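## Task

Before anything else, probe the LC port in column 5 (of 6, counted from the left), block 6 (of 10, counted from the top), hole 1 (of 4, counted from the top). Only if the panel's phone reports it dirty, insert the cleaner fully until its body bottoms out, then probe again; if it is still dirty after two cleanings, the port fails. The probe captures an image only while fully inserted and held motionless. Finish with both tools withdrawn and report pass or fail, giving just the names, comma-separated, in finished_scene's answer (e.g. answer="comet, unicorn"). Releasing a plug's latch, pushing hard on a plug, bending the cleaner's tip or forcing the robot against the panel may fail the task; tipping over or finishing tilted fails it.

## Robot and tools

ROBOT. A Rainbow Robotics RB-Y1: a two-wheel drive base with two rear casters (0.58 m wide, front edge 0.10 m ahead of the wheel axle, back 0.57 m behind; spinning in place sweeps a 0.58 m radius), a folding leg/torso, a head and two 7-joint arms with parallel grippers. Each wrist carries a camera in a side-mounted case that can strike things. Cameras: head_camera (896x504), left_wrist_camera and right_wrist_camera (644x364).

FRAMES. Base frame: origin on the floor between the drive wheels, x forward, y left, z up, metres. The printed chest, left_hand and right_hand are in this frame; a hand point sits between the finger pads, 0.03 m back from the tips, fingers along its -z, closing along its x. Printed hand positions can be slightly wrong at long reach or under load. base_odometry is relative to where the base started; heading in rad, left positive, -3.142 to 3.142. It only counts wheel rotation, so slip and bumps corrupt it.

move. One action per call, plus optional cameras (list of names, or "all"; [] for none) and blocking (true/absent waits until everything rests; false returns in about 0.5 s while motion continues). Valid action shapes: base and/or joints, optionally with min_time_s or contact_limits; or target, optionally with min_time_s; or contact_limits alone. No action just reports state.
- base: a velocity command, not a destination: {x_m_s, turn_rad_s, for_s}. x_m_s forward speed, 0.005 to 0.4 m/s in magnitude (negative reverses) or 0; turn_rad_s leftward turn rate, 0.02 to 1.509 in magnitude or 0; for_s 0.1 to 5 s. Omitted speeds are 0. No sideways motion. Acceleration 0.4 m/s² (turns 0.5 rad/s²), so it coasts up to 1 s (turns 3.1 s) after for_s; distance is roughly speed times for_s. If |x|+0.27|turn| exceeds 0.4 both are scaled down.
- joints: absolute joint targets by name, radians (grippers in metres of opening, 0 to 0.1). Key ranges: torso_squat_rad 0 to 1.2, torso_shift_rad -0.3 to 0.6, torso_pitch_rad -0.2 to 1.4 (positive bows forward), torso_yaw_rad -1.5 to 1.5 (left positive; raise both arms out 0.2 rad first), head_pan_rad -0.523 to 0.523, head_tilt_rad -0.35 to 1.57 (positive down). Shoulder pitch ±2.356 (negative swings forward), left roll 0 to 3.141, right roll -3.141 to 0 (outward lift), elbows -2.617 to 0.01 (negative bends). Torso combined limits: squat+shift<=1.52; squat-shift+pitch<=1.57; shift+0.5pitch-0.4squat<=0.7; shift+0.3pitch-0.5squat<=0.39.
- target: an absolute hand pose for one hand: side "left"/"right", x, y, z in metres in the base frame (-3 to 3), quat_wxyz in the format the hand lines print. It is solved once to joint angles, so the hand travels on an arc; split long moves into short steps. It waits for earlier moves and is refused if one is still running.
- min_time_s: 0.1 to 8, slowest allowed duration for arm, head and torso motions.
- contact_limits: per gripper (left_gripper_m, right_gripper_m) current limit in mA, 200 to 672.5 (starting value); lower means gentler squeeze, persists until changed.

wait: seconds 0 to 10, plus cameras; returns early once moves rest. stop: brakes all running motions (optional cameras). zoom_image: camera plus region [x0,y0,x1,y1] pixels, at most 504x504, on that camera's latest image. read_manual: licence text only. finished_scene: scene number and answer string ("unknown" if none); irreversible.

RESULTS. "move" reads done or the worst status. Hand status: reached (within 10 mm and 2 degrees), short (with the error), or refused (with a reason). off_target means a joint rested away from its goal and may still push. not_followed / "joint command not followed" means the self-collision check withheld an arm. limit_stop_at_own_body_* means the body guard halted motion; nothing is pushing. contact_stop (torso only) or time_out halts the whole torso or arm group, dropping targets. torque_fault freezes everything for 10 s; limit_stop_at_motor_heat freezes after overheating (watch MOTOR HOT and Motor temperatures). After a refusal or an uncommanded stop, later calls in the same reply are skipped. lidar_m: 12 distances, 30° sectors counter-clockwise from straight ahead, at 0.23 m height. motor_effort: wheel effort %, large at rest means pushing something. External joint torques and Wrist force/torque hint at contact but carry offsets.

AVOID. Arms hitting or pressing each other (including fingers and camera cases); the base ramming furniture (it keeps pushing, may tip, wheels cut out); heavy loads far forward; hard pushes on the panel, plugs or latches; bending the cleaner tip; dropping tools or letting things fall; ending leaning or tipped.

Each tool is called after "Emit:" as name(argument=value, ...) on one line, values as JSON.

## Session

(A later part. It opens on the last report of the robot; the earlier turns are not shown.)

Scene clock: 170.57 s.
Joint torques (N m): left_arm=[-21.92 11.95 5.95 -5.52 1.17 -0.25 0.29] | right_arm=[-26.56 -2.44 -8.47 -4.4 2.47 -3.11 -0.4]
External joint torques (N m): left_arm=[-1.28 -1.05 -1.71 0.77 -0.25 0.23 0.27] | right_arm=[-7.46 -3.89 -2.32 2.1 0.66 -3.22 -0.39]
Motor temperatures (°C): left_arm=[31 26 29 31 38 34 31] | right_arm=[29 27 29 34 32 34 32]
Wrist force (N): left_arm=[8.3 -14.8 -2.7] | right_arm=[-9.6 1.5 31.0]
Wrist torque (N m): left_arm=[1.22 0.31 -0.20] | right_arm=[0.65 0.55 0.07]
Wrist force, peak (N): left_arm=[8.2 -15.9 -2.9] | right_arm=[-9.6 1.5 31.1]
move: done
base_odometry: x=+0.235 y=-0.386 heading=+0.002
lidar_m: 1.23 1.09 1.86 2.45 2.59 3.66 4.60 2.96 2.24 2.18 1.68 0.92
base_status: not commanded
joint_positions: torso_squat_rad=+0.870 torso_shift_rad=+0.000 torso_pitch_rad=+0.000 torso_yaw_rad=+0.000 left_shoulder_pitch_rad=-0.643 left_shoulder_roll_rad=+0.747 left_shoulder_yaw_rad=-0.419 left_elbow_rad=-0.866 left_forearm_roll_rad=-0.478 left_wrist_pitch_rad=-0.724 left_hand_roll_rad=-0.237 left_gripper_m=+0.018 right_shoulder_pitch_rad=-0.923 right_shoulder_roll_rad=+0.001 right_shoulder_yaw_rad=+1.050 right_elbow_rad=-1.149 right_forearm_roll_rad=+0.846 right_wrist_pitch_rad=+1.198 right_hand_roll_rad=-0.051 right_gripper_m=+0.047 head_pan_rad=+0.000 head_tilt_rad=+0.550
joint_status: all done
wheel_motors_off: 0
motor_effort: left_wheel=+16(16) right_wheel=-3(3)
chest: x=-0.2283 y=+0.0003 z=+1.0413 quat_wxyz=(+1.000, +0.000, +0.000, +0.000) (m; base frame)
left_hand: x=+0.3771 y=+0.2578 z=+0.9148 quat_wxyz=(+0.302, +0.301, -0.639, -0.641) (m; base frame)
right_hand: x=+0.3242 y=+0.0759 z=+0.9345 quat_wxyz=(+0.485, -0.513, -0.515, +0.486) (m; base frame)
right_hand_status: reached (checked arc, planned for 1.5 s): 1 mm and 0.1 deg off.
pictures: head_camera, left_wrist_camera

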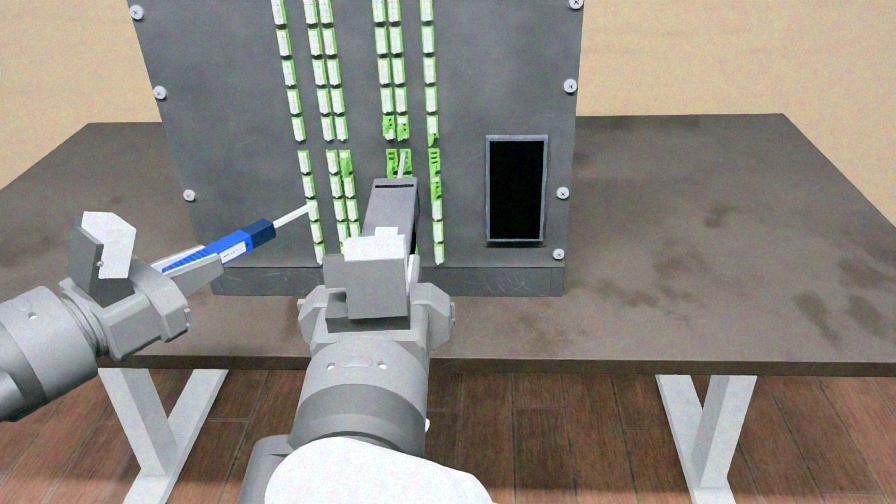

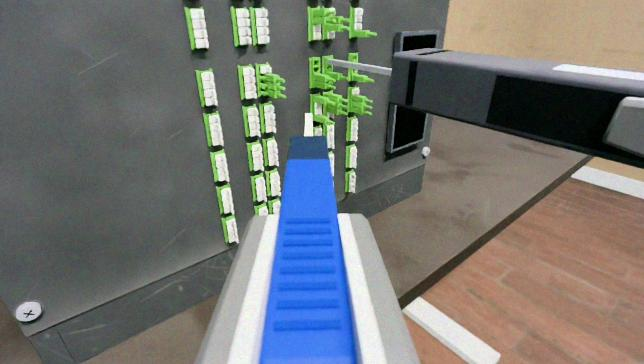

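Emit:
move(target={"side":"right","x":0.322,"y":0.0752,"z":0.9351,"quat_wxyz":[0.485,-0.5135,-0.5147,0.486]}, min_time_s=1, cameras=[])

Emit:
move(target={"side":"right","x":0.322,"y":0.0762,"z":0.9351,"quat_wxyz":[0.485,-0.5135,-0.5147,0.486]}, min_time_s=1, cameras=[])

Emit:
move(target={"side":"right","x":0.322,"y":0.0757,"z":0.9346,"quat_wxyz":[0.485,-0.5135,-0.5147,0.486]}, min_time_s=1, cameras=[])

Emit:
move(target={"side":"right","x":0.322,"y":0.0757,"z":0.9356,"quat_wxyz":[0.485,-0.5135,-0.5147,0.486]}, min_time_s=1, cameras=[])

Scene clock: 178.90 s.
Joint torques (N m): left_arm=[-21.78 11.93 5.84 -5.56 1.39 -0.16 0.18] | right_arm=[-18.53 2.6 -3.7 -10.04 3.48 1.84 0.38]
External joint torques (N m): left_arm=[-1.16 -1.08 -1.82 0.73 -0.03 0.32 0.16] | right_arm=[0.49 1.1 2.5 -3.53 1.66 1.75 0.39]
Motor temperatures (°C): left_arm=[31 26 29 31 38 34 31] | right_arm=[30 27 29 34 32 34 32]
Wrist force (N): left_arm=[8.3 -15.0 -2.4] | right_arm=[0.8 4.4 -21.0]
Wrist torque (N m): left_arm=[1.26 0.29 -0.17] | right_arm=[0.82 -1.89 -0.03]
Wrist force, peak (N): left_arm=[8.6 -15.7 -3.0] | right_arm=[-9.5 1.8 31.4]
move: done
base_odometry: x=+0.235 y=-0.386 heading=+0.002
lidar_m: 1.24 1.08 1.87 2.44 2.58 3.65 4.61 2.95 2.25 2.18 1.66 0.92
base_status: not commanded
joint_positions: torso_squat_rad=+0.870 torso_shift_rad=+0.000 torso_pitch_rad=+0.000 torso_yaw_rad=+0.000 left_shoulder_pitch_rad=-0.643 left_shoulder_roll_rad=+0.747 left_shoulder_yaw_rad=-0.419 left_elbow_rad=-0.866 left_forearm_roll_rad=-0.478 left_wrist_pitch_rad=-0.724 left_hand_roll_rad=-0.237 left_gripper_m=+0.018 right_shoulder_pitch_rad=-0.918 right_shoulder_roll_rad=-0.004 right_shoulder_yaw_rad=+1.052 right_elbow_rad=-1.164 right_forearm_roll_rad=+0.847 right_wrist_pitch_rad=+1.205 right_hand_roll_rad=-0.046 right_gripper_m=+0.047 head_pan_rad=+0.000 head_tilt_rad=+0.550
joint_status: all done
wheel_motors_off: 0
motor_effort: left_wheel=+12(16) right_wheel=-4(5)
chest: x=-0.2278 y=+0.0003 z=+1.0413 quat_wxyz=(+1.000, +0.000, +0.000, +0.000) (m; base frame)
left_hand: x=+0.3774 y=+0.2578 z=+0.9144 quat_wxyz=(+0.302, +0.301, -0.639, -0.641) (m; base frame)
right_hand: x=+0.3228 y=+0.0749 z=+0.9348 quat_wxyz=(+0.485, -0.513, -0.514, +0.486) (m; base frame)
right_hand_status: reached (checked arc, planned for 1.0 s): 1 mm and 0.1 deg off.
pictures: none
No camera images: "cameras" was empty.

Scene clock: 180.23 s.
Joint torques (N m): left_arm=[-21.92 12.1 6.03 -5.59 1.3 -0.25 0.32] | right_arm=[-19.84 6.13 -2.84 -9.74 3.7 2.2 0.43]
External joint torques (N m): left_arm=[-1.3 -0.91 -1.63 0.71 -0.12 0.23 0.31] | right_arm=[-0.83 4.61 3.35 -3.23 1.88 2.11 0.44]
Motor temperatures (°C): left_arm=[31 26 29 31 38 34 31] | right_arm=[30 27 29 34 32 34 32]
Wrist force (N): left_arm=[8.0 -14.8 -2.4] | right_arm=[0.3 4.9 -25.0]
Wrist torque (N m): left_arm=[1.22 0.29 -0.18] | right_arm=[0.96 -1.87 -0.08]
Wrist force, peak (N): left_arm=[8.3 -15.8 -3.4] | right_arm=[0.8 5.3 -25.4]
move: done
base_odometry: x=+0.235 y=-0.386 heading=+0.002
lidar_m: 1.23 1.09 1.85 2.45 2.59 3.67 4.61 2.95 2.24 2.17 1.69 0.92
base_status: not commanded
joint_positions: torso_squat_rad=+0.870 torso_shift_rad=+0.000 torso_pitch_rad=+0.000 torso_yaw_rad=+0.000 left_shoulder_pitch_rad=-0.643 left_shoulder_roll_rad=+0.747 left_shoulder_yaw_rad=-0.419 left_elbow_rad=-0.866 left_forearm_roll_rad=-0.478 left_wrist_pitch_rad=-0.724 left_hand_roll_rad=-0.237 left_gripper_m=+0.018 right_shoulder_pitch_rad=-0.919 right_shoulder_roll_rad=-0.002 right_shoulder_yaw_rad=+1.053 right_elbow_rad=-1.163 right_forearm_roll_rad=+0.848 right_wrist_pitch_rad=+1.207 right_hand_roll_rad=-0.046 right_gripper_m=+0.047 head_pan_rad=+0.000 head_tilt_rad=+0.550
joint_status: all done
wheel_motors_off: 0
motor_effort: left_wheel=+11(14) right_wheel=-5(5)
chest: x=-0.2277 y=+0.0003 z=+1.0413 quat_wxyz=(+1.000, +0.000, +0.000, +0.000) (m; base frame)
left_hand: x=+0.3775 y=+0.2578 z=+0.9143 quat_wxyz=(+0.302, +0.301, -0.639, -0.641) (m; base frame)
right_hand: x=+0.3226 y=+0.0754 z=+0.9350 quat_wxyz=(+0.485, -0.514, -0.514, +0.486) (m; base frame)
right_hand_status: reached (checked arc, planned for 1.0 s): 1 mm and 0.1 deg off.
pictures: none
No camera images: "cameras" was empty.

Scene clock: 181.57 s.
Joint torques (N m): left_arm=[-21.89 11.67 6.36 -5.59 1.28 -0.33 0.18] | right_arm=[-20.01 2.74 -5.57 -8.78 3.23 1.49 -0.03]
External joint torques (N m): left_arm=[-1.27 -1.34 -1.3 0.71 -0.14 0.15 0.17] | right_arm=[-0.99 1.23 0.62 -2.27 1.41 1.39 -0.02]
Motor temperatures (°C): left_arm=[31 26 29 31 38 34 31] | right_arm=[30 27 29 34 32 34 32]
Wrist force (N): left_arm=[8.8 -15.1 -2.6] | right_arm=[0.2 4.4 -19.7]
Wrist torque (N m): left_arm=[1.27 0.36 -0.15] | right_arm=[0.85 -1.86 -0.07]
Wrist force, peak (N): left_arm=[8.8 -15.7 -2.0] | right_arm=[0.2 4.5 -25.4]
move: done
base_odometry: x=+0.235 y=-0.386 heading=+0.002
lidar_m: 1.24 1.07 1.85 2.45 2.59 3.67 4.61 2.96 2.21 2.17 1.68 0.92
base_status: not commanded
joint_positions: torso_squat_rad=+0.870 torso_shift_rad=+0.000 torso_pitch_rad=+0.000 torso_yaw_rad=+0.000 left_shoulder_pitch_rad=-0.643 left_shoulder_roll_rad=+0.747 left_shoulder_yaw_rad=-0.419 left_elbow_rad=-0.866 left_forearm_roll_rad=-0.478 left_wrist_pitch_rad=-0.724 left_hand_roll_rad=-0.237 left_gripper_m=+0.018 right_shoulder_pitch_rad=-0.919 right_shoulder_roll_rad=-0.002 right_shoulder_yaw_rad=+1.052 right_elbow_rad=-1.162 right_forearm_roll_rad=+0.847 right_wrist_pitch_rad=+1.206 right_hand_roll_rad=-0.046 right_gripper_m=+0.047 head_pan_rad=+0.000 head_tilt_rad=+0.550
joint_status: all done
wheel_motors_off: 0
motor_effort: left_wheel=+12(13) right_wheel=-6(6)
chest: x=-0.2277 y=+0.0003 z=+1.0413 quat_wxyz=(+1.000, +0.000, +0.000, +0.000) (m; base frame)
left_hand: x=+0.3775 y=+0.2578 z=+0.9143 quat_wxyz=(+0.302, +0.301, -0.639, -0.641) (m; base frame)
right_hand: x=+0.3229 y=+0.0752 z=+0.9348 quat_wxyz=(+0.485, -0.514, -0.514, +0.486) (m; base frame)
right_hand_status: reached (checked arc, planned for 1.0 s): 1 mm and 0.1 deg off.
pictures: none
No camera images: "cameras" was empty.

Scene clock: 182.90 s.
Joint torques (N m): left_arm=[-21.92 11.86 5.84 -5.43 1.36 -0.39 0.1] | right_arm=[-18.57 4.5 -4.33 -11.42 3.81 2.2 0.47]
External joint torques (N m): left_arm=[-1.31 -1.15 -1.82 0.86 -0.05 0.09 0.08] | right_arm=[0.44 3 1.88 -4.9 1.99 2.11 0.48]
Motor temperatures (°C): left_arm=[31 26 29 31 38 34 31] | right_arm=[30 27 29 34 32 34 32]
Wrist force (N): left_arm=[7.9 -15.1 -3.1] | right_arm=[0.1 6.1 -27.3]
Wrist torque (N m): left_arm=[1.21 0.28 -0.15] | right_arm=[1.09 -1.99 -0.08]
Wrist force, peak (N): left_arm=[8.7 -15.5 -2.4] | right_arm=[0.3 5.8 -27.7]
move: done
base_odometry: x=+0.235 y=-0.386 heading=+0.001
lidar_m: 1.24 1.08 1.87 2.45 2.59 3.66 4.61 2.96 2.23 2.17 1.68 0.93
base_status: not commanded
joint_positions: torso_squat_rad=+0.870 torso_shift_rad=+0.000 torso_pitch_rad=+0.001 torso_yaw_rad=+0.000 left_shoulder_pitch_rad=-0.643 left_shoulder_roll_rad=+0.747 left_shoulder_yaw_rad=-0.419 left_elbow_rad=-0.866 left_forearm_roll_rad=-0.478 left_wrist_pitch_rad=-0.724 left_hand_roll_rad=-0.237 left_gripper_m=+0.018 right_shoulder_pitch_rad=-0.918 right_shoulder_roll_rad=-0.004 right_shoulder_yaw_rad=+1.052 right_elbow_rad=-1.167 right_forearm_roll_rad=+0.847 right_wrist_pitch_rad=+1.207 right_hand_roll_rad=-0.043 right_gripper_m=+0.047 head_pan_rad=+0.000 head_tilt_rad=+0.550
joint_status: all done
wheel_motors_off: 0
motor_effort: left_wheel=+10(12) right_wheel=-5(6)
chest: x=-0.2277 y=+0.0003 z=+1.0413 quat_wxyz=(+1.000, +0.000, +0.000, +0.000) (m; base frame)
left_hand: x=+0.3775 y=+0.2578 z=+0.9143 quat_wxyz=(+0.302, +0.301, -0.639, -0.641) (m; base frame)
right_hand: x=+0.3225 y=+0.0752 z=+0.9355 quat_wxyz=(+0.485, -0.514, -0.514, +0.486) (m; base frame)
right_hand_status: reached (checked arc, planned for 1.0 s): 1 mm and 0.1 deg off.
pictures: none
No camera images: "cameras" was empty.

Emit:
move(target={"side":"right","x":0.328,"y":0.0757,"z":0.9351,"quat_wxyz":[0.485,-0.5135,-0.5147,0.486]}, min_time_s=1.5, cameras=["left_wrist_camera","head_camera"])

Emit:
zoom_image(camera="left_wrist_camera", region=[320, 40, 420, 110])

Scene clock: 185.90 s.
Joint torques (N m): left_arm=[-21.75 11.83 6 -5.58 1.29 -0.18 0.25] | right_arm=[-30.21 -6.42 -11.69 -2.33 2.33 -5.07 -0.46]
External joint torques (N m): left_arm=[-1.1 -1.18 -1.66 0.71 -0.12 0.3 0.23] | right_arm=[-11.01 -7.74 -5.52 4.09 0.52 -5.19 -0.45]
Motor temperatures (°C): left_arm=[31 26 29 31 38 34 31] | right_arm=[30 27 29 34 32 34 32]
Wrist force (N): left_arm=[7.4 -15.1 -3.0] | right_arm=[-12.7 0.9 53.2]
Wrist torque (N m): left_arm=[1.21 0.26 -0.18] | right_arm=[0.57 1.69 0.12]
Wrist force, peak (N): left_arm=[8.2 -15.8 -3.0] | right_arm=[-12.7 0.2 54.7]
move: done
base_odometry: x=+0.235 y=-0.386 heading=+0.001
lidar_m: 1.23 1.09 1.86 2.46 2.59 3.67 4.60 2.95 2.24 2.17 1.69 0.92
base_status: not commanded
joint_positions: torso_squat_rad=+0.870 torso_shift_rad=-0.001 torso_pitch_rad=-0.001 torso_yaw_rad=+0.000 left_shoulder_pitch_rad=-0.643 left_shoulder_roll_rad=+0.747 left_shoulder_yaw_rad=-0.419 left_elbow_rad=-0.866 left_forearm_roll_rad=-0.478 left_wrist_pitch_rad=-0.724 left_hand_roll_rad=-0.237 left_gripper_m=+0.018 right_shoulder_pitch_rad=-0.931 right_shoulder_roll_rad=+0.002 right_shoulder_yaw_rad=+1.053 right_elbow_rad=-1.137 right_forearm_roll_rad=+0.841 right_wrist_pitch_rad=+1.194 right_hand_roll_rad=-0.059 right_gripper_m=+0.047 head_pan_rad=+0.000 head_tilt_rad=+0.550
joint_status: all done
wheel_motors_off: 0
motor_effort: left_wheel=+13(14) right_wheel=-3(6)
chest: x=-0.2286 y=+0.0003 z=+1.0412 quat_wxyz=(+1.000, +0.000, +0.000, +0.000) (m; base frame)
left_hand: x=+0.3768 y=+0.2578 z=+0.9151 quat_wxyz=(+0.302, +0.301, -0.639, -0.641) (m; base frame)
right_hand: x=+0.3260 y=+0.0763 z=+0.9348 quat_wxyz=(+0.485, -0.513, -0.515, +0.486) (m; base frame)
right_hand_status: reached (checked arc, planned for 1.5 s): 2 mm and 0.1 deg off.
pictures: head_camera, left_wrist_camera

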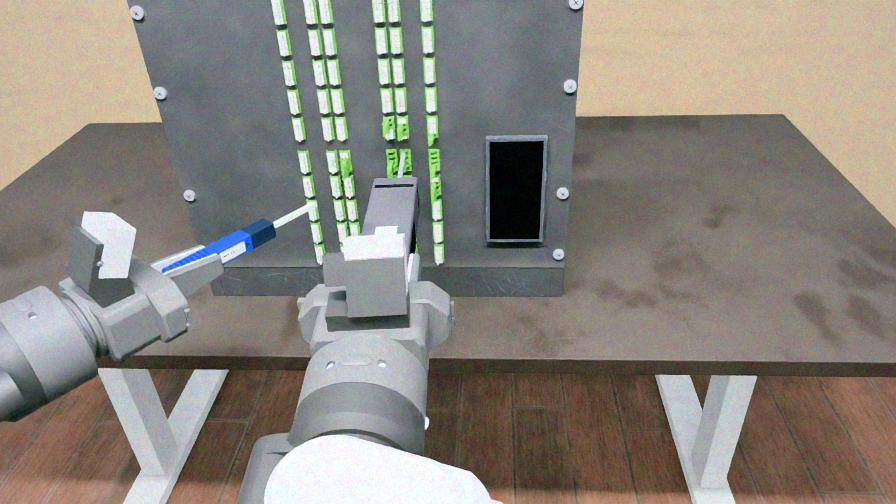

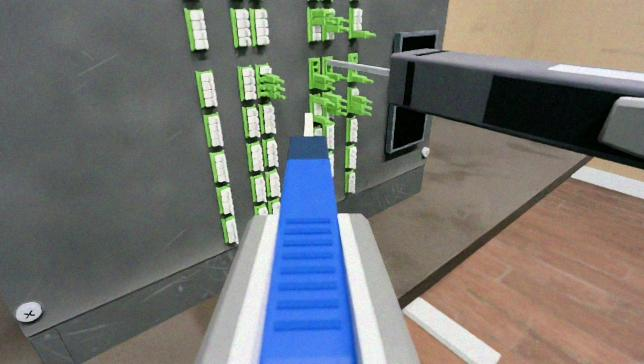

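Scaled by 5.040 from the camera's 644x364 image, which has a finer 1265x715 frame.

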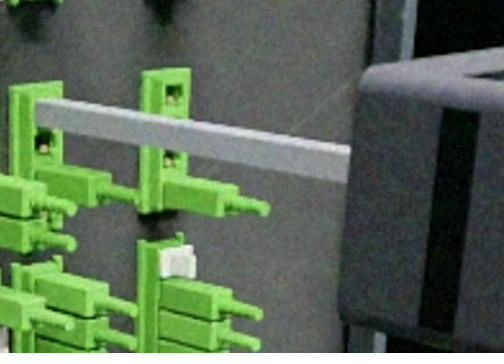

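Emit:
move(target={"side":"right","x":0.3285,"y":0.0747,"z":0.9351,"quat_wxyz":[0.485,-0.5135,-0.5147,0.486]}, min_time_s=1.5, cameras=["left_wrist_camera","head_camera","right_wrist_camera"])

Emit:
zoom_image(camera="left_wrist_camera", region=[320, 40, 420, 110])

Emit:
zoom_image(camera="left_wrist_camera", region=[320, 50, 350, 80])

Scene clock: 190.03 s.
Joint torques (N m): left_arm=[-21.95 11.92 6.07 -5.47 1.4 -0.23 0.29] | right_arm=[-30.36 -9.21 -14.33 0.01 1.73 -5.43 -0.32]
External joint torques (N m): left_arm=[-1.3 -1.08 -1.6 0.82 -0.02 0.26 0.28] | right_arm=[-11.12 -10.5 -8.17 6.42 -0.07 -5.56 -0.32]
Motor temperatures (°C): left_arm=[31 26 29 31 38 34 31] | right_arm=[30 27 29 34 32 34 32]
Wrist force (N): left_arm=[7.9 -14.7 -2.7] | right_arm=[-12.8 -1.3 65.2]
Wrist torque (N m): left_arm=[1.18 0.28 -0.20] | right_arm=[0.43 1.79 0.13]
Wrist force, peak (N): left_arm=[9.1 -15.5 -3.5] | right_arm=[-12.9 -0.9 65.9]
move: done
base_odometry: x=+0.235 y=-0.386 heading=+0.002
lidar_m: 1.23 1.08 1.86 2.45 2.58 3.66 4.61 2.95 2.24 2.18 1.69 0.92
base_status: not commanded
joint_positions: torso_squat_rad=+0.870 torso_shift_rad=-0.001 torso_pitch_rad=-0.001 torso_yaw_rad=+0.000 left_shoulder_pitch_rad=-0.643 left_shoulder_roll_rad=+0.747 left_shoulder_yaw_rad=-0.419 left_elbow_rad=-0.866 left_forearm_roll_rad=-0.478 left_wrist_pitch_rad=-0.724 left_hand_roll_rad=-0.237 left_gripper_m=+0.018 right_shoulder_pitch_rad=-0.933 right_shoulder_roll_rad=+0.002 right_shoulder_yaw_rad=+1.053 right_elbow_rad=-1.131 right_forearm_roll_rad=+0.840 right_wrist_pitch_rad=+1.189 right_hand_roll_rad=-0.063 right_gripper_m=+0.047 head_pan_rad=+0.000 head_tilt_rad=+0.550
joint_status: all done
wheel_motors_off: 0
motor_effort: left_wheel=+16(17) right_wheel=-2(3)
chest: x=-0.2288 y=+0.0003 z=+1.0412 quat_wxyz=(+1.000, +0.000, -0.001, +0.000) (m; base frame)
left_hand: x=+0.3767 y=+0.2578 z=+0.9152 quat_wxyz=(+0.302, +0.301, -0.639, -0.641) (m; base frame)
right_hand: x=+0.3268 y=+0.0761 z=+0.9342 quat_wxyz=(+0.485, -0.512, -0.515, +0.487) (m; base frame)
right_hand_status: reached (checked arc, planned for 1.5 s): 2 mm and 0.2 deg off.
pictures: head_camera, left_wrist_camera, right_wrist_camera

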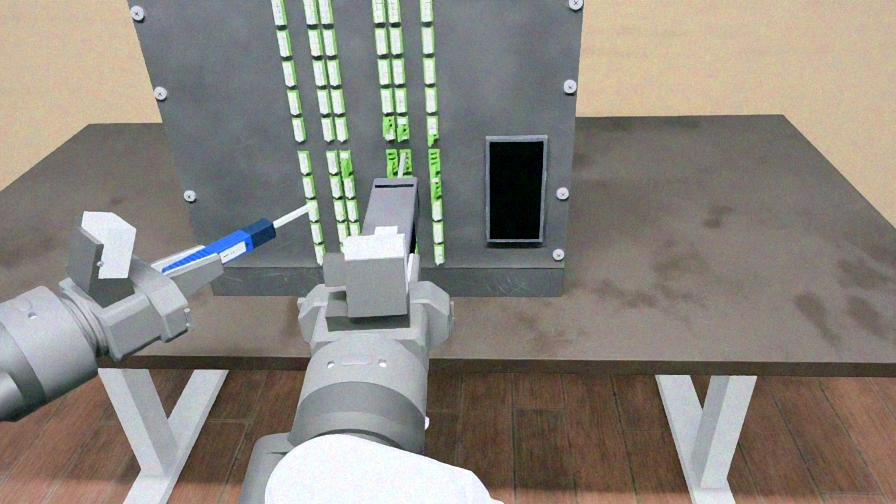

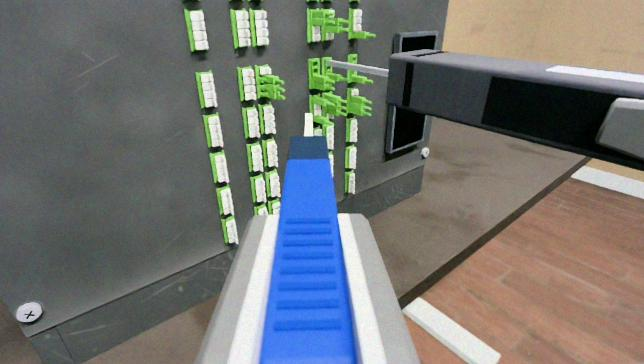

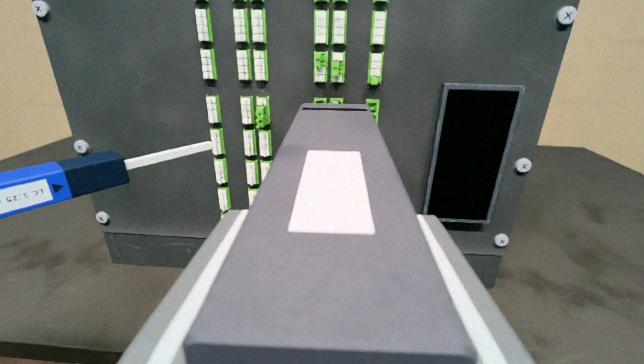

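Scaled by 5.040 from the camera's 644x364 image, which has a finer 1265x715 frame.

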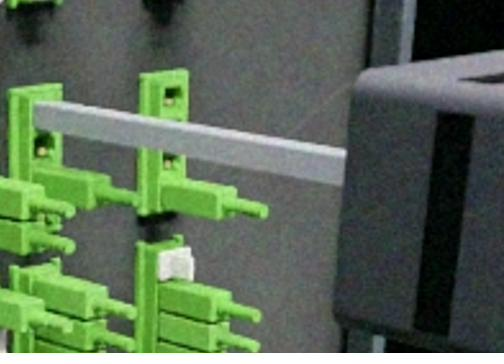

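Scaled by 16.800 from the camera's 644x364 image, which has a finer 1265x715 frame.

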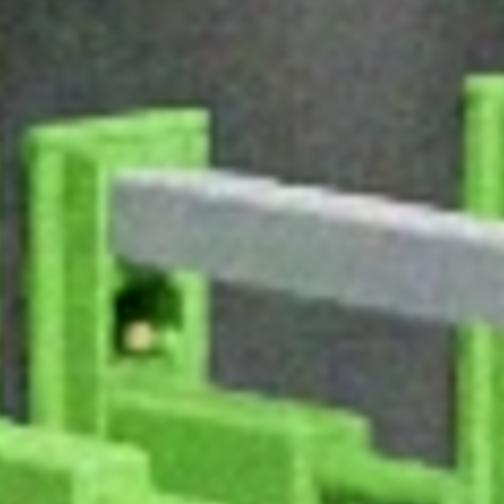

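Emit:
wait(seconds=1.5, cameras=["head_camera"])

Emit:
zoom_image(camera="head_camera", region=[360, 120, 570, 260])

Scene clock: 192.47 s.
Joint torques (N m): left_arm=[-22.18 11.85 5.81 -5.72 1.36 -0.3 0.26] | right_arm=[-30.58 -8.78 -14.01 -0.13 1.66 -5.37 -0.33]
External joint torques (N m): left_arm=[-1.53 -1.15 -1.85 0.57 -0.05 0.19 0.25] | right_arm=[-11.34 -10.06 -7.86 6.28 -0.14 -5.5 -0.33]
Motor temperatures (°C): left_arm=[31 26 29 31 38 34 31] | right_arm=[30 27 29 34 32 34 32]
Wrist force (N): left_arm=[8.4 -14.6 -2.7] | right_arm=[-13.2 -1.1 65.2]
Wrist torque (N m): left_arm=[1.20 0.29 -0.20] | right_arm=[0.43 1.75 0.14]
Wrist force, peak (N): left_arm=[8.6 -15.7 -3.2] | right_arm=[-12.9 -1.8 65.9]
base_odometry: x=+0.235 y=-0.386 heading=+0.002
lidar_m: 1.24 1.09 1.87 2.46 2.57 3.68 4.61 2.95 2.22 2.18 1.68 0.92
base_status: not commanded
joint_positions: torso_squat_rad=+0.870 torso_shift_rad=-0.001 torso_pitch_rad=-0.001 torso_yaw_rad=+0.000 left_shoulder_pitch_rad=-0.643 left_shoulder_roll_rad=+0.747 left_shoulder_yaw_rad=-0.419 left_elbow_rad=-0.866 left_forearm_roll_rad=-0.478 left_wrist_pitch_rad=-0.724 left_hand_roll_rad=-0.237 left_gripper_m=+0.018 right_shoulder_pitch_rad=-0.933 right_shoulder_roll_rad=+0.002 right_shoulder_yaw_rad=+1.053 right_elbow_rad=-1.131 right_forearm_roll_rad=+0.840 right_wrist_pitch_rad=+1.189 right_hand_roll_rad=-0.063 right_gripper_m=+0.047 head_pan_rad=+0.000 head_tilt_rad=+0.550
joint_status: all done
wheel_motors_off: 0
motor_effort: left_wheel=+15(17) right_wheel=-1(3)
chest: x=-0.2288 y=+0.0003 z=+1.0412 quat_wxyz=(+1.000, +0.000, -0.001, +0.000) (m; base frame)
left_hand: x=+0.3767 y=+0.2578 z=+0.9152 quat_wxyz=(+0.302, +0.301, -0.639, -0.641) (m; base frame)
right_hand: x=+0.3268 y=+0.0761 z=+0.9342 quat_wxyz=(+0.485, -0.512, -0.515, +0.487) (m; base frame)
right_hand_status: reached (checked arc, planned for 1.5 s): 2 mm and 0.2 deg off.
wait: 1.50 s; at rest from the start
pictures: head_camera

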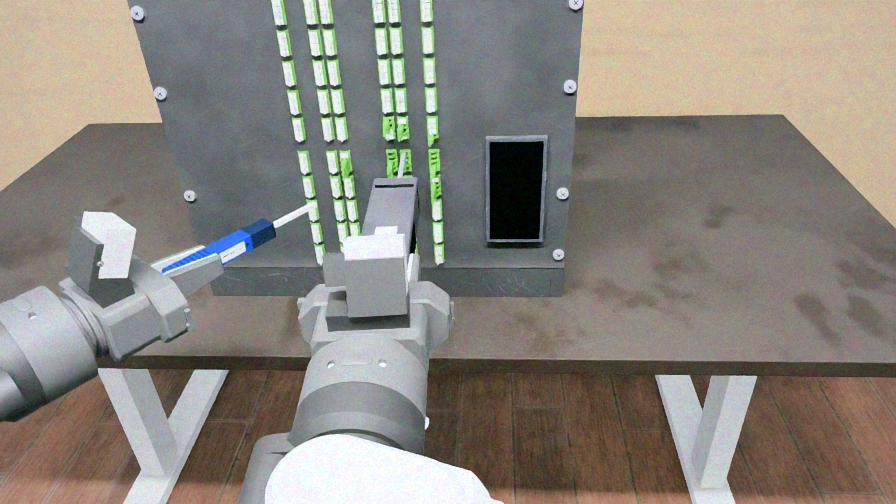

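Scaled by 2.400 from the camera's 896x504 image, which has a finer 1280x720 frame.

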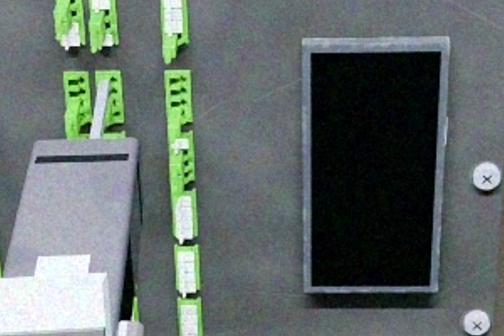

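Emit:
move(target={"side":"right","x":0.3285,"y":0.0727,"z":0.9351,"quat_wxyz":[0.485,-0.5135,-0.5147,0.486]}, min_time_s=1.5, cameras=["head_camera"])

Scene clock: 197.30 s.
Joint torques (N m): left_arm=[-21.85 12.14 5.94 -5.55 1.22 -0.24 0.37] | right_arm=[-27.48 -12.95 -12.8 -0.17 1.93 -3.76 0.32]
External joint torques (N m): left_arm=[-1.19 -0.87 -1.72 0.74 -0.2 0.24 0.35] | right_arm=[-8.23 -14.2 -6.59 6.25 0.12 -3.88 0.33]
Motor temperatures (°C): left_arm=[31 26 29 31 38 34 31] | right_arm=[31 27 29 33 32 35 32]
Wrist force (N): left_arm=[8.7 -14.9 -2.6] | right_arm=[-9.8 -0.8 62.6]
Wrist torque (N m): left_arm=[1.21 0.37 -0.20] | right_arm=[0.59 1.00 0.06]
Wrist force, peak (N): left_arm=[9.6 -15.7 -3.0] | right_arm=[-13.1 -1.0 66.2]
move: done
base_odometry: x=+0.235 y=-0.386 heading=+0.002
lidar_m: 1.23 1.10 1.88 2.45 2.59 3.65 4.61 2.95 2.23 2.17 1.70 0.92
base_status: not commanded
joint_positions: torso_squat_rad=+0.870 torso_shift_rad=-0.001 torso_pitch_rad=-0.001 torso_yaw_rad=+0.000 left_shoulder_pitch_rad=-0.643 left_shoulder_roll_rad=+0.747 left_shoulder_yaw_rad=-0.419 left_elbow_rad=-0.866 left_forearm_roll_rad=-0.478 left_wrist_pitch_rad=-0.724 left_hand_roll_rad=-0.237 left_gripper_m=+0.018 right_shoulder_pitch_rad=-0.930 right_shoulder_roll_rad=-0.004 right_shoulder_yaw_rad=+1.053 right_elbow_rad=-1.140 right_forearm_roll_rad=+0.839 right_wrist_pitch_rad=+1.189 right_hand_roll_rad=-0.062 right_gripper_m=+0.047 head_pan_rad=+0.000 head_tilt_rad=+0.550
joint_status: all done
wheel_motors_off: 0
motor_effort: left_wheel=+15(18) right_wheel=-1(2)
chest: x=-0.2288 y=+0.0003 z=+1.0412 quat_wxyz=(+1.000, +0.000, -0.001, +0.000) (m; base frame)
left_hand: x=+0.3767 y=+0.2578 z=+0.9152 quat_wxyz=(+0.302, +0.301, -0.639, -0.641) (m; base frame)
right_hand: x=+0.3269 y=+0.0748 z=+0.9344 quat_wxyz=(+0.485, -0.512, -0.516, +0.487) (m; base frame)
right_hand_status: reached (checked arc, planned for 1.5 s): 3 mm and 0.2 deg off.
pictures: head_camera

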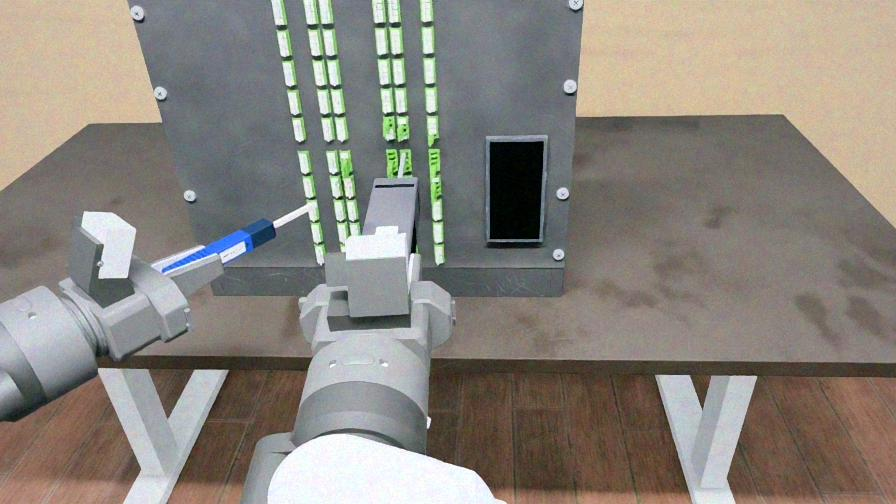

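Emit:
wait(seconds=0.1, cameras=["left_wrist_camera","head_camera"])

Emit:
zoom_image(camera="left_wrist_camera", region=[340, 50, 400, 110])

Emit:
zoom_image(camera="left_wrist_camera", region=[320, 0, 380, 60])

Emit:
zoom_image(camera="head_camera", region=[380, 130, 450, 200])

Scene clock: 206.53 s.
Joint torques (N m): left_arm=[-22.03 11.91 5.95 -5.53 1.24 -0.3 0.22] | right_arm=[-27.67 -12.28 -13.53 -0.23 1.91 -3.8 0.31]
External joint torques (N m): left_arm=[-1.38 -1.09 -1.71 0.76 -0.18 0.18 0.21] | right_arm=[-8.43 -13.53 -7.33 6.18 0.11 -3.92 0.32]
Motor temperatures (°C): left_arm=[31 26 29 31 38 34 31] | right_arm=[31 27 29 33 32 35 32]
Wrist force (N): left_arm=[7.9 -14.9 -2.5] | right_arm=[-9.5 -0.7 62.7]
Wrist torque (N m): left_arm=[1.23 0.27 -0.20] | right_arm=[0.53 1.01 0.07]
Wrist force, peak (N): left_arm=[8.5 -15.7 -2.5] | right_arm=[-10.0 -0.4 63.4]
base_odometry: x=+0.235 y=-0.386 heading=+0.002
lidar_m: 1.23 1.08 1.87 2.45 2.58 3.67 4.61 2.96 2.24 2.17 1.69 0.92
base_status: not commanded
joint_positions: torso_squat_rad=+0.870 torso_shift_rad=-0.001 torso_pitch_rad=-0.001 torso_yaw_rad=+0.000 left_shoulder_pitch_rad=-0.643 left_shoulder_roll_rad=+0.747 left_shoulder_yaw_rad=-0.419 left_elbow_rad=-0.866 left_forearm_roll_rad=-0.478 left_wrist_pitch_rad=-0.724 left_hand_roll_rad=-0.237 left_gripper_m=+0.018 right_shoulder_pitch_rad=-0.930 right_shoulder_roll_rad=-0.004 right_shoulder_yaw_rad=+1.053 right_elbow_rad=-1.140 right_forearm_roll_rad=+0.839 right_wrist_pitch_rad=+1.189 right_hand_roll_rad=-0.062 right_gripper_m=+0.047 head_pan_rad=+0.000 head_tilt_rad=+0.550
joint_status: all done
wheel_motors_off: 0
motor_effort: left_wheel=+16(18) right_wheel=-2(2)
chest: x=-0.2288 y=+0.0003 z=+1.0412 quat_wxyz=(+1.000, +0.000, -0.001, +0.000) (m; base frame)
left_hand: x=+0.3767 y=+0.2578 z=+0.9152 quat_wxyz=(+0.302, +0.301, -0.639, -0.641) (m; base frame)
right_hand: x=+0.3269 y=+0.0748 z=+0.9344 quat_wxyz=(+0.485, -0.512, -0.516, +0.487) (m; base frame)
right_hand_status: reached (checked arc, planned for 1.5 s): 3 mm and 0.2 deg off.
wait: 0.10 s; at rest from the start
pictures: head_camera, left_wrist_camera

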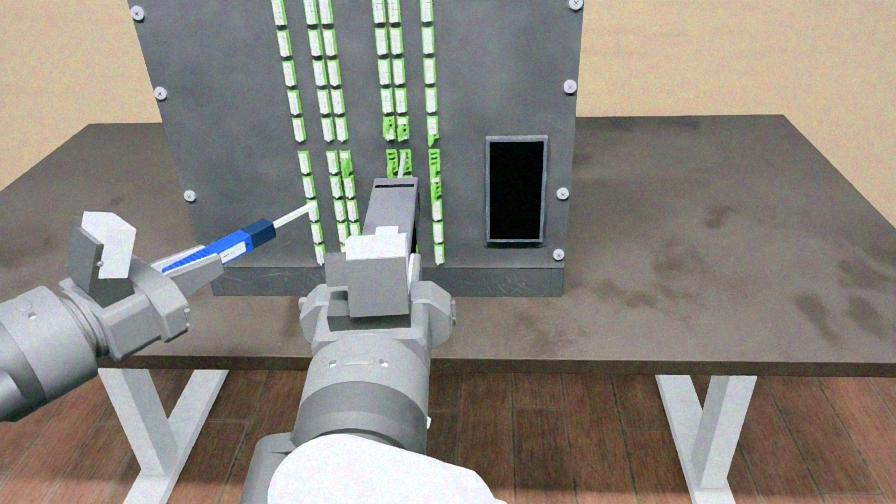

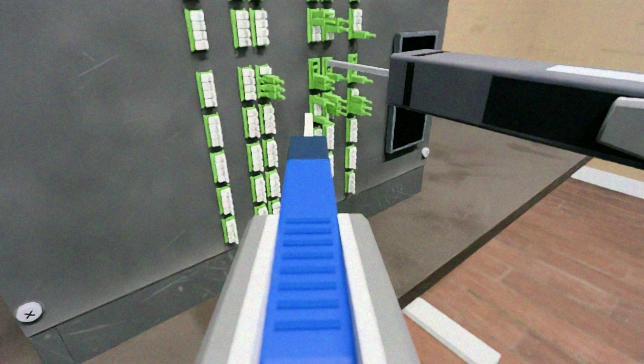

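Scaled by 8.400 from the camera's 644x364 image, which has a finer 1265x715 frame.

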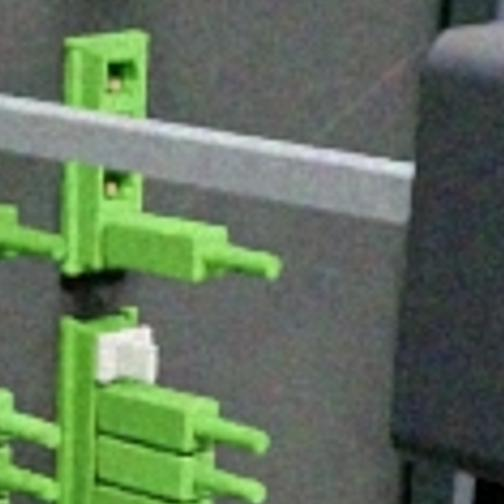

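Scaled by 8.400 from the camera's 644x364 image, which has a finer 1265x715 frame.

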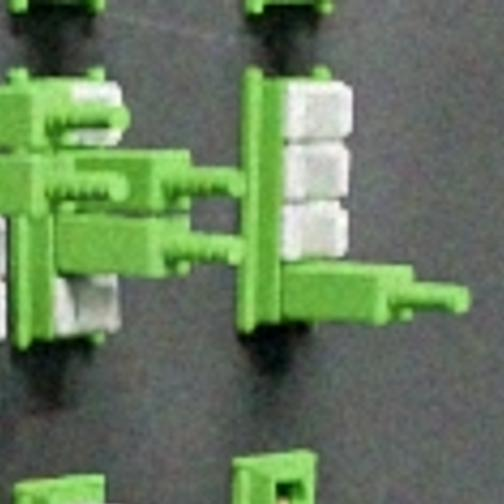

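Scaled by 7.200 from the camera's 896x504 image, which has a finer 1280x720 frame.

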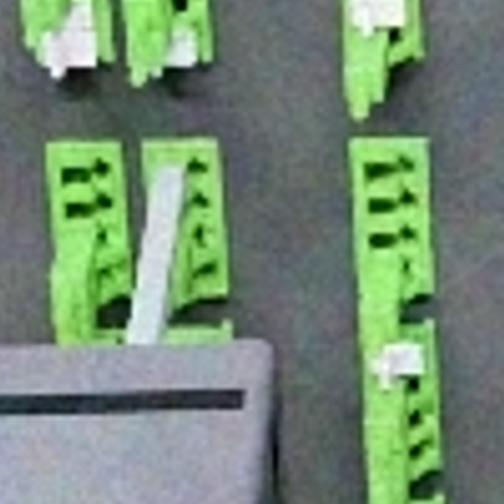

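Emit:
move(target={"side":"right","x":0.3265,"y":0.072,"z":0.9351,"quat_wxyz":[0.4814,-0.5096,-0.5185,0.4897]}, min_time_s=1, cameras=["head_camera"])

Emit:
zoom_image(camera="head_camera", region=[380, 130, 450, 200])

Scene clock: 213.50 s.
Joint torques (N m): left_arm=[-21.82 12.4 5.94 -5.54 1.26 -0.27 0.28] | right_arm=[-24.98 -5.1 -8.9 -4.75 2.18 -3.57 0.23]
External joint torques (N m): left_arm=[-1.17 -0.61 -1.72 0.75 -0.16 0.21 0.27] | right_arm=[-5.76 -6.3 -2.52 1.68 0.38 -3.68 0.24]
Motor temperatures (°C): left_arm=[31 26 29 31 38 34 31] | right_arm=[31 27 29 33 32 35 32]
Wrist force (N): left_arm=[8.7 -15.5 -3.2] | right_arm=[-8.2 0.1 33.2]
Wrist torque (N m): left_arm=[1.31 0.38 -0.21] | right_arm=[0.53 1.09 0.01]
Wrist force, peak (N): left_arm=[8.7 -15.7 -3.0] | right_arm=[-9.3 -0.8 63.6]
move: done
base_odometry: x=+0.235 y=-0.386 heading=+0.002
lidar_m: 1.23 1.09 1.85 2.46 2.59 3.67 4.61 2.95 2.25 2.18 1.69 0.92
base_status: not commanded
joint_positions: torso_squat_rad=+0.870 torso_shift_rad=-0.001 torso_pitch_rad=-0.001 torso_yaw_rad=+0.000 left_shoulder_pitch_rad=-0.643 left_shoulder_roll_rad=+0.747 left_shoulder_yaw_rad=-0.419 left_elbow_rad=-0.866 left_forearm_roll_rad=-0.478 left_wrist_pitch_rad=-0.724 left_hand_roll_rad=-0.237 left_gripper_m=+0.018 right_shoulder_pitch_rad=-0.920 right_shoulder_roll_rad=-0.023 right_shoulder_yaw_rad=+1.057 right_elbow_rad=-1.170 right_forearm_roll_rad=+0.836 right_wrist_pitch_rad=+1.183 right_hand_roll_rad=-0.055 right_gripper_m=+0.047 head_pan_rad=+0.000 head_tilt_rad=+0.550
joint_status: all done
wheel_motors_off: 0
motor_effort: left_wheel=+16(18) right_wheel=-2(2)
chest: x=-0.2286 y=+0.0003 z=+1.0412 quat_wxyz=(+1.000, +0.000, +0.000, +0.000) (m; base frame)
left_hand: x=+0.3768 y=+0.2578 z=+0.9151 quat_wxyz=(+0.302, +0.301, -0.639, -0.641) (m; base frame)
right_hand: x=+0.3259 y=+0.0728 z=+0.9344 quat_wxyz=(+0.482, -0.509, -0.519, +0.490) (m; base frame)
right_hand_status: reached (checked arc, planned for 1.0 s): 1 mm and 0.1 deg off.
pictures: head_camera

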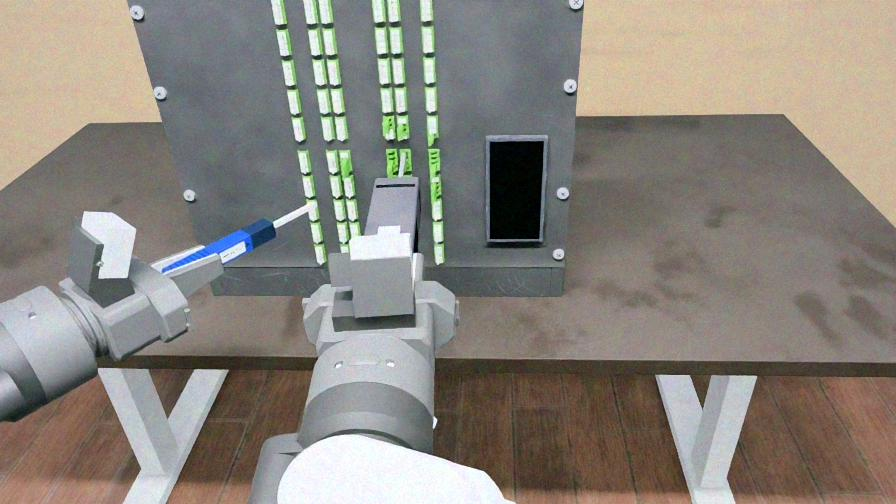

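Scaled by 7.200 from the camera's 896x504 image, which has a finer 1280x720 frame.

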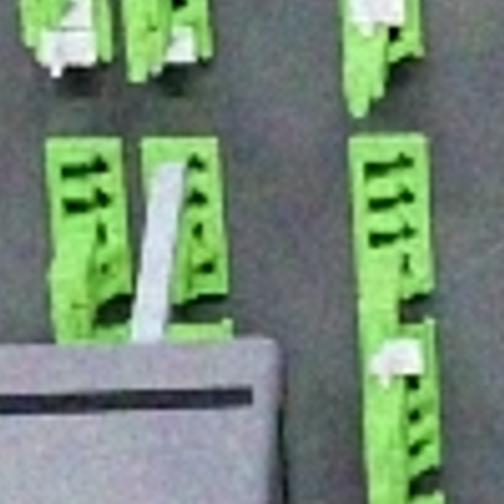

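Emit:
move(target={"side":"right","x":0.3285,"y":0.0718,"z":0.9353,"quat_wxyz":[0.4814,-0.5096,-0.5185,0.4897]}, min_time_s=1, cameras=[])

Emit:
move(target={"side":"right","x":0.331,"y":0.0716,"z":0.9354,"quat_wxyz":[0.4814,-0.5096,-0.5185,0.4897]}, min_time_s=1, cameras=["head_camera","left_wrist_camera"])

Emit:
zoom_image(camera="left_wrist_camera", region=[320, 40, 420, 110])

Scene clock: 216.30 s.
Joint torques (N m): left_arm=[-22.12 11.64 5.81 -5.67 1.3 -0.29 0.24] | right_arm=[-30.25 -8.17 -14.69 -0.21 1.8 -5.06 -0.42]
External joint torques (N m): left_arm=[-1.47 -1.37 -1.86 0.63 -0.12 0.19 0.22] | right_arm=[-10.98 -9.32 -8.32 6.21 0.01 -5.17 -0.42]
Motor temperatures (°C): left_arm=[32 26 29 31 38 34 31] | right_arm=[31 27 29 33 32 35 32]
Wrist force (N): left_arm=[8.5 -14.8 -2.1] | right_arm=[-10.8 -1.3 64.0]
Wrist torque (N m): left_arm=[1.22 0.29 -0.21] | right_arm=[0.54 2.03 0.08]
Wrist force, peak (N): left_arm=[8.6 -15.7 -2.6] | right_arm=[-11.8 -0.5 64.1]
move: done
base_odometry: x=+0.235 y=-0.386 heading=+0.002
lidar_m: 1.24 1.10 1.85 2.44 2.59 3.67 4.61 2.94 2.24 2.17 1.70 0.92
base_status: not commanded
joint_positions: torso_squat_rad=+0.870 torso_shift_rad=-0.001 torso_pitch_rad=-0.001 torso_yaw_rad=+0.000 left_shoulder_pitch_rad=-0.643 left_shoulder_roll_rad=+0.747 left_shoulder_yaw_rad=-0.419 left_elbow_rad=-0.866 left_forearm_roll_rad=-0.478 left_wrist_pitch_rad=-0.724 left_hand_roll_rad=-0.237 left_gripper_m=+0.018 right_shoulder_pitch_rad=-0.923 right_shoulder_roll_rad=-0.022 right_shoulder_yaw_rad=+1.056 right_elbow_rad=-1.165 right_forearm_roll_rad=+0.834 right_wrist_pitch_rad=+1.178 right_hand_roll_rad=-0.057 right_gripper_m=+0.047 head_pan_rad=+0.000 head_tilt_rad=+0.550
joint_status: all done
wheel_motors_off: 0
motor_effort: left_wheel=+17(18) right_wheel=-2(2)
chest: x=-0.2287 y=+0.0003 z=+1.0412 quat_wxyz=(+1.000, +0.000, -0.001, +0.000) (m; base frame)
left_hand: x=+0.3767 y=+0.2578 z=+0.9152 quat_wxyz=(+0.302, +0.301, -0.639, -0.641) (m; base frame)
right_hand: x=+0.3269 y=+0.0732 z=+0.9344 quat_wxyz=(+0.482, -0.508, -0.519, +0.490) (m; base frame)
right_hand_status: reached (checked arc, planned for 1.0 s): 2 mm and 0.2 deg off.
pictures: none
No camera images: "cameras" was empty.

Scene clock: 217.63 s.
Joint torques (N m): left_arm=[-21.57 11.84 6.15 -5.57 1.4 -0.28 0.19] | right_arm=[-30.2 -11.7 -15.61 0.97 1.78 -4.31 -0.35]
External joint torques (N m): left_arm=[-0.92 -1.16 -1.51 0.73 -0.01 0.2 0.17] | right_arm=[-10.84 -12.77 -9.27 7.37 -0.01 -4.43 -0.35]
Motor temperatures (°C): left_arm=[32 26 29 31 38 34 31] | right_arm=[31 27 29 33 32 35 32]
Wrist force (N): left_arm=[8.3 -15.4 -2.8] | right_arm=[-9.5 -1.0 68.0]
Wrist torque (N m): left_arm=[1.32 0.32 -0.17] | right_arm=[0.42 1.54 0.10]
Wrist force, peak (N): left_arm=[8.9 -15.1 -3.2] | right_arm=[-10.6 -1.6 78.9]
move: done
base_odometry: x=+0.235 y=-0.386 heading=+0.002
lidar_m: 1.23 1.09 1.86 2.46 2.58 3.67 4.61 2.96 2.23 2.17 1.68 0.92
base_status: not commanded
joint_positions: torso_squat_rad=+0.870 torso_shift_rad=-0.001 torso_pitch_rad=-0.002 torso_yaw_rad=+0.000 left_shoulder_pitch_rad=-0.643 left_shoulder_roll_rad=+0.747 left_shoulder_yaw_rad=-0.419 left_elbow_rad=-0.866 left_forearm_roll_rad=-0.478 left_wrist_pitch_rad=-0.725 left_hand_roll_rad=-0.237 left_gripper_m=+0.018 right_shoulder_pitch_rad=-0.929 right_shoulder_roll_rad=-0.020 right_shoulder_yaw_rad=+1.053 right_elbow_rad=-1.152 right_forearm_roll_rad=+0.833 right_wrist_pitch_rad=+1.170 right_hand_roll_rad=-0.062 right_gripper_m=+0.047 head_pan_rad=+0.000 head_tilt_rad=+0.550
joint_status: all done
wheel_motors_off: 0
motor_effort: left_wheel=+21(23) right_wheel=+0(2)
chest: x=-0.2289 y=+0.0003 z=+1.0412 quat_wxyz=(+1.000, +0.000, -0.001, +0.000) (m; base frame)
left_hand: x=+0.3766 y=+0.2578 z=+0.9154 quat_wxyz=(+0.301, +0.301, -0.639, -0.640) (m; base frame)
right_hand: x=+0.3290 y=+0.0735 z=+0.9345 quat_wxyz=(+0.481, -0.508, -0.519, +0.491) (m; base frame)
right_hand_status: reached (checked arc, planned for 1.0 s): 3 mm and 0.2 deg off.
pictures: head_camera, left_wrist_camera

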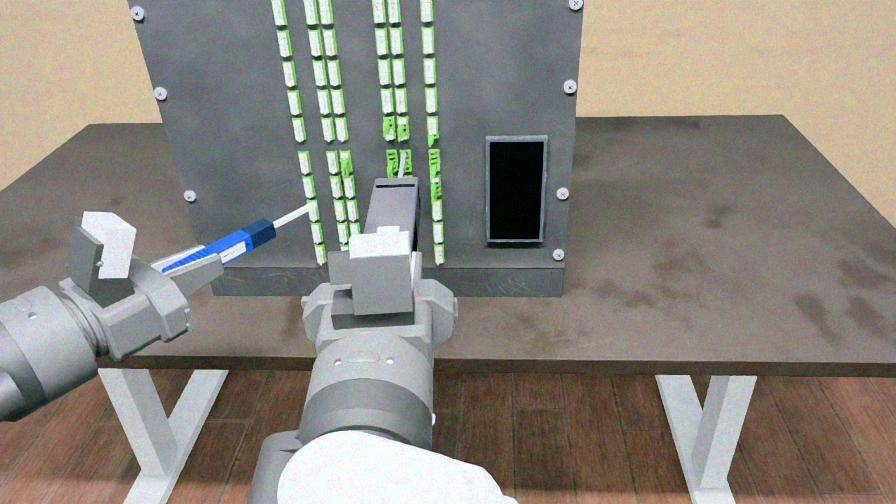

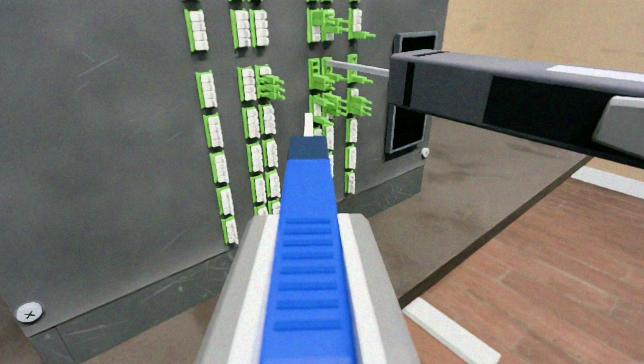

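Scaled by 5.040 from the camera's 644x364 image, which has a finer 1265x715 frame.

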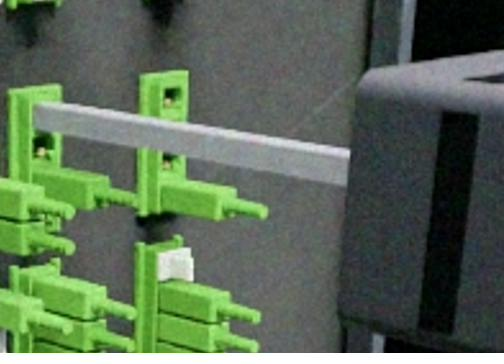

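Emit:
zoom_image(camera="head_camera", region=[120, 0, 200, 80])

Emit:
zoom_image(camera="head_camera", region=[150, 160, 230, 240])

Emit:
zoom_image(camera="head_camera", region=[530, 0, 610, 80])

Emit:
zoom_image(camera="head_camera", region=[520, 180, 600, 260])

Emit:
zoom_image(camera="head_camera", region=[380, 130, 450, 200])

Scaled by 6.300 from the camera's 896x504 image, which has a finer 1280x720 frame.

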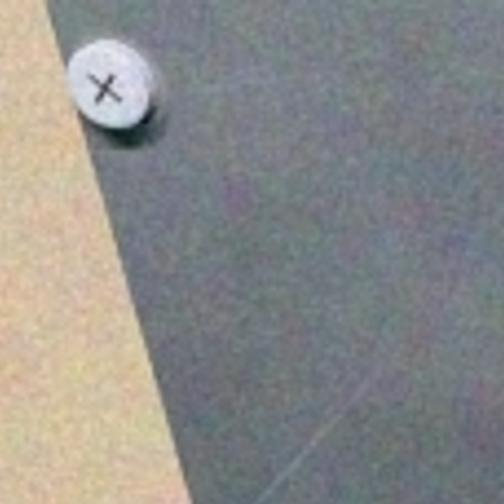

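Scaled by 6.300 from the camera's 896x504 image, which has a finer 1280x720 frame.

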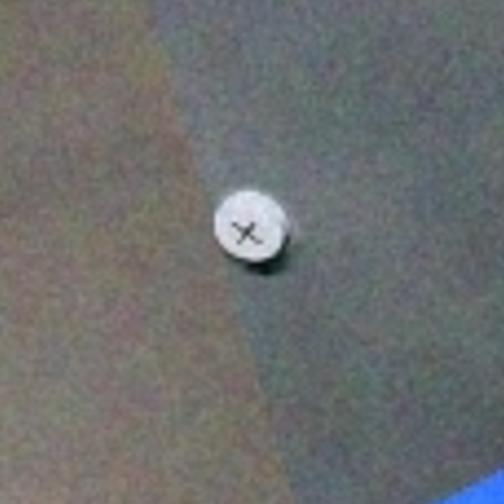

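Scaled by 6.300 from the camera's 896x504 image, which has a finer 1280x720 frame.

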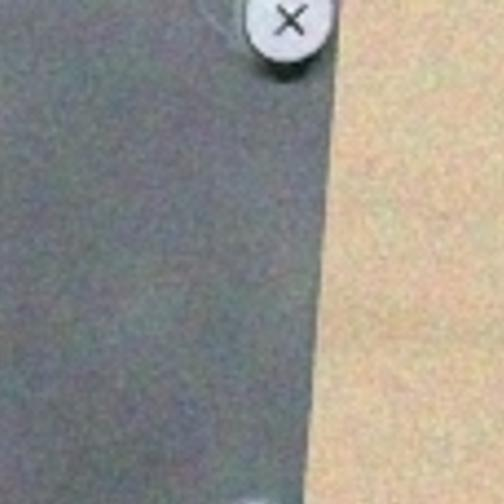

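Scaled by 6.300 from the camera's 896x504 image, which has a finer 1280x720 frame.

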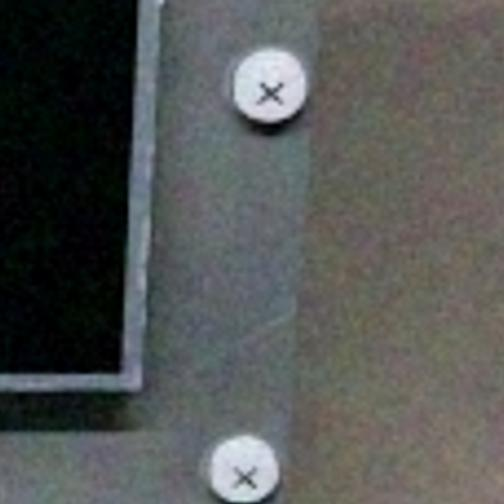

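Scaled by 7.200 from the camera's 896x504 image, which has a finer 1280x720 frame.

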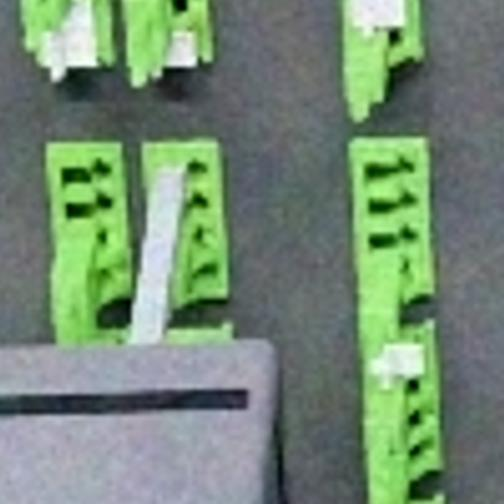

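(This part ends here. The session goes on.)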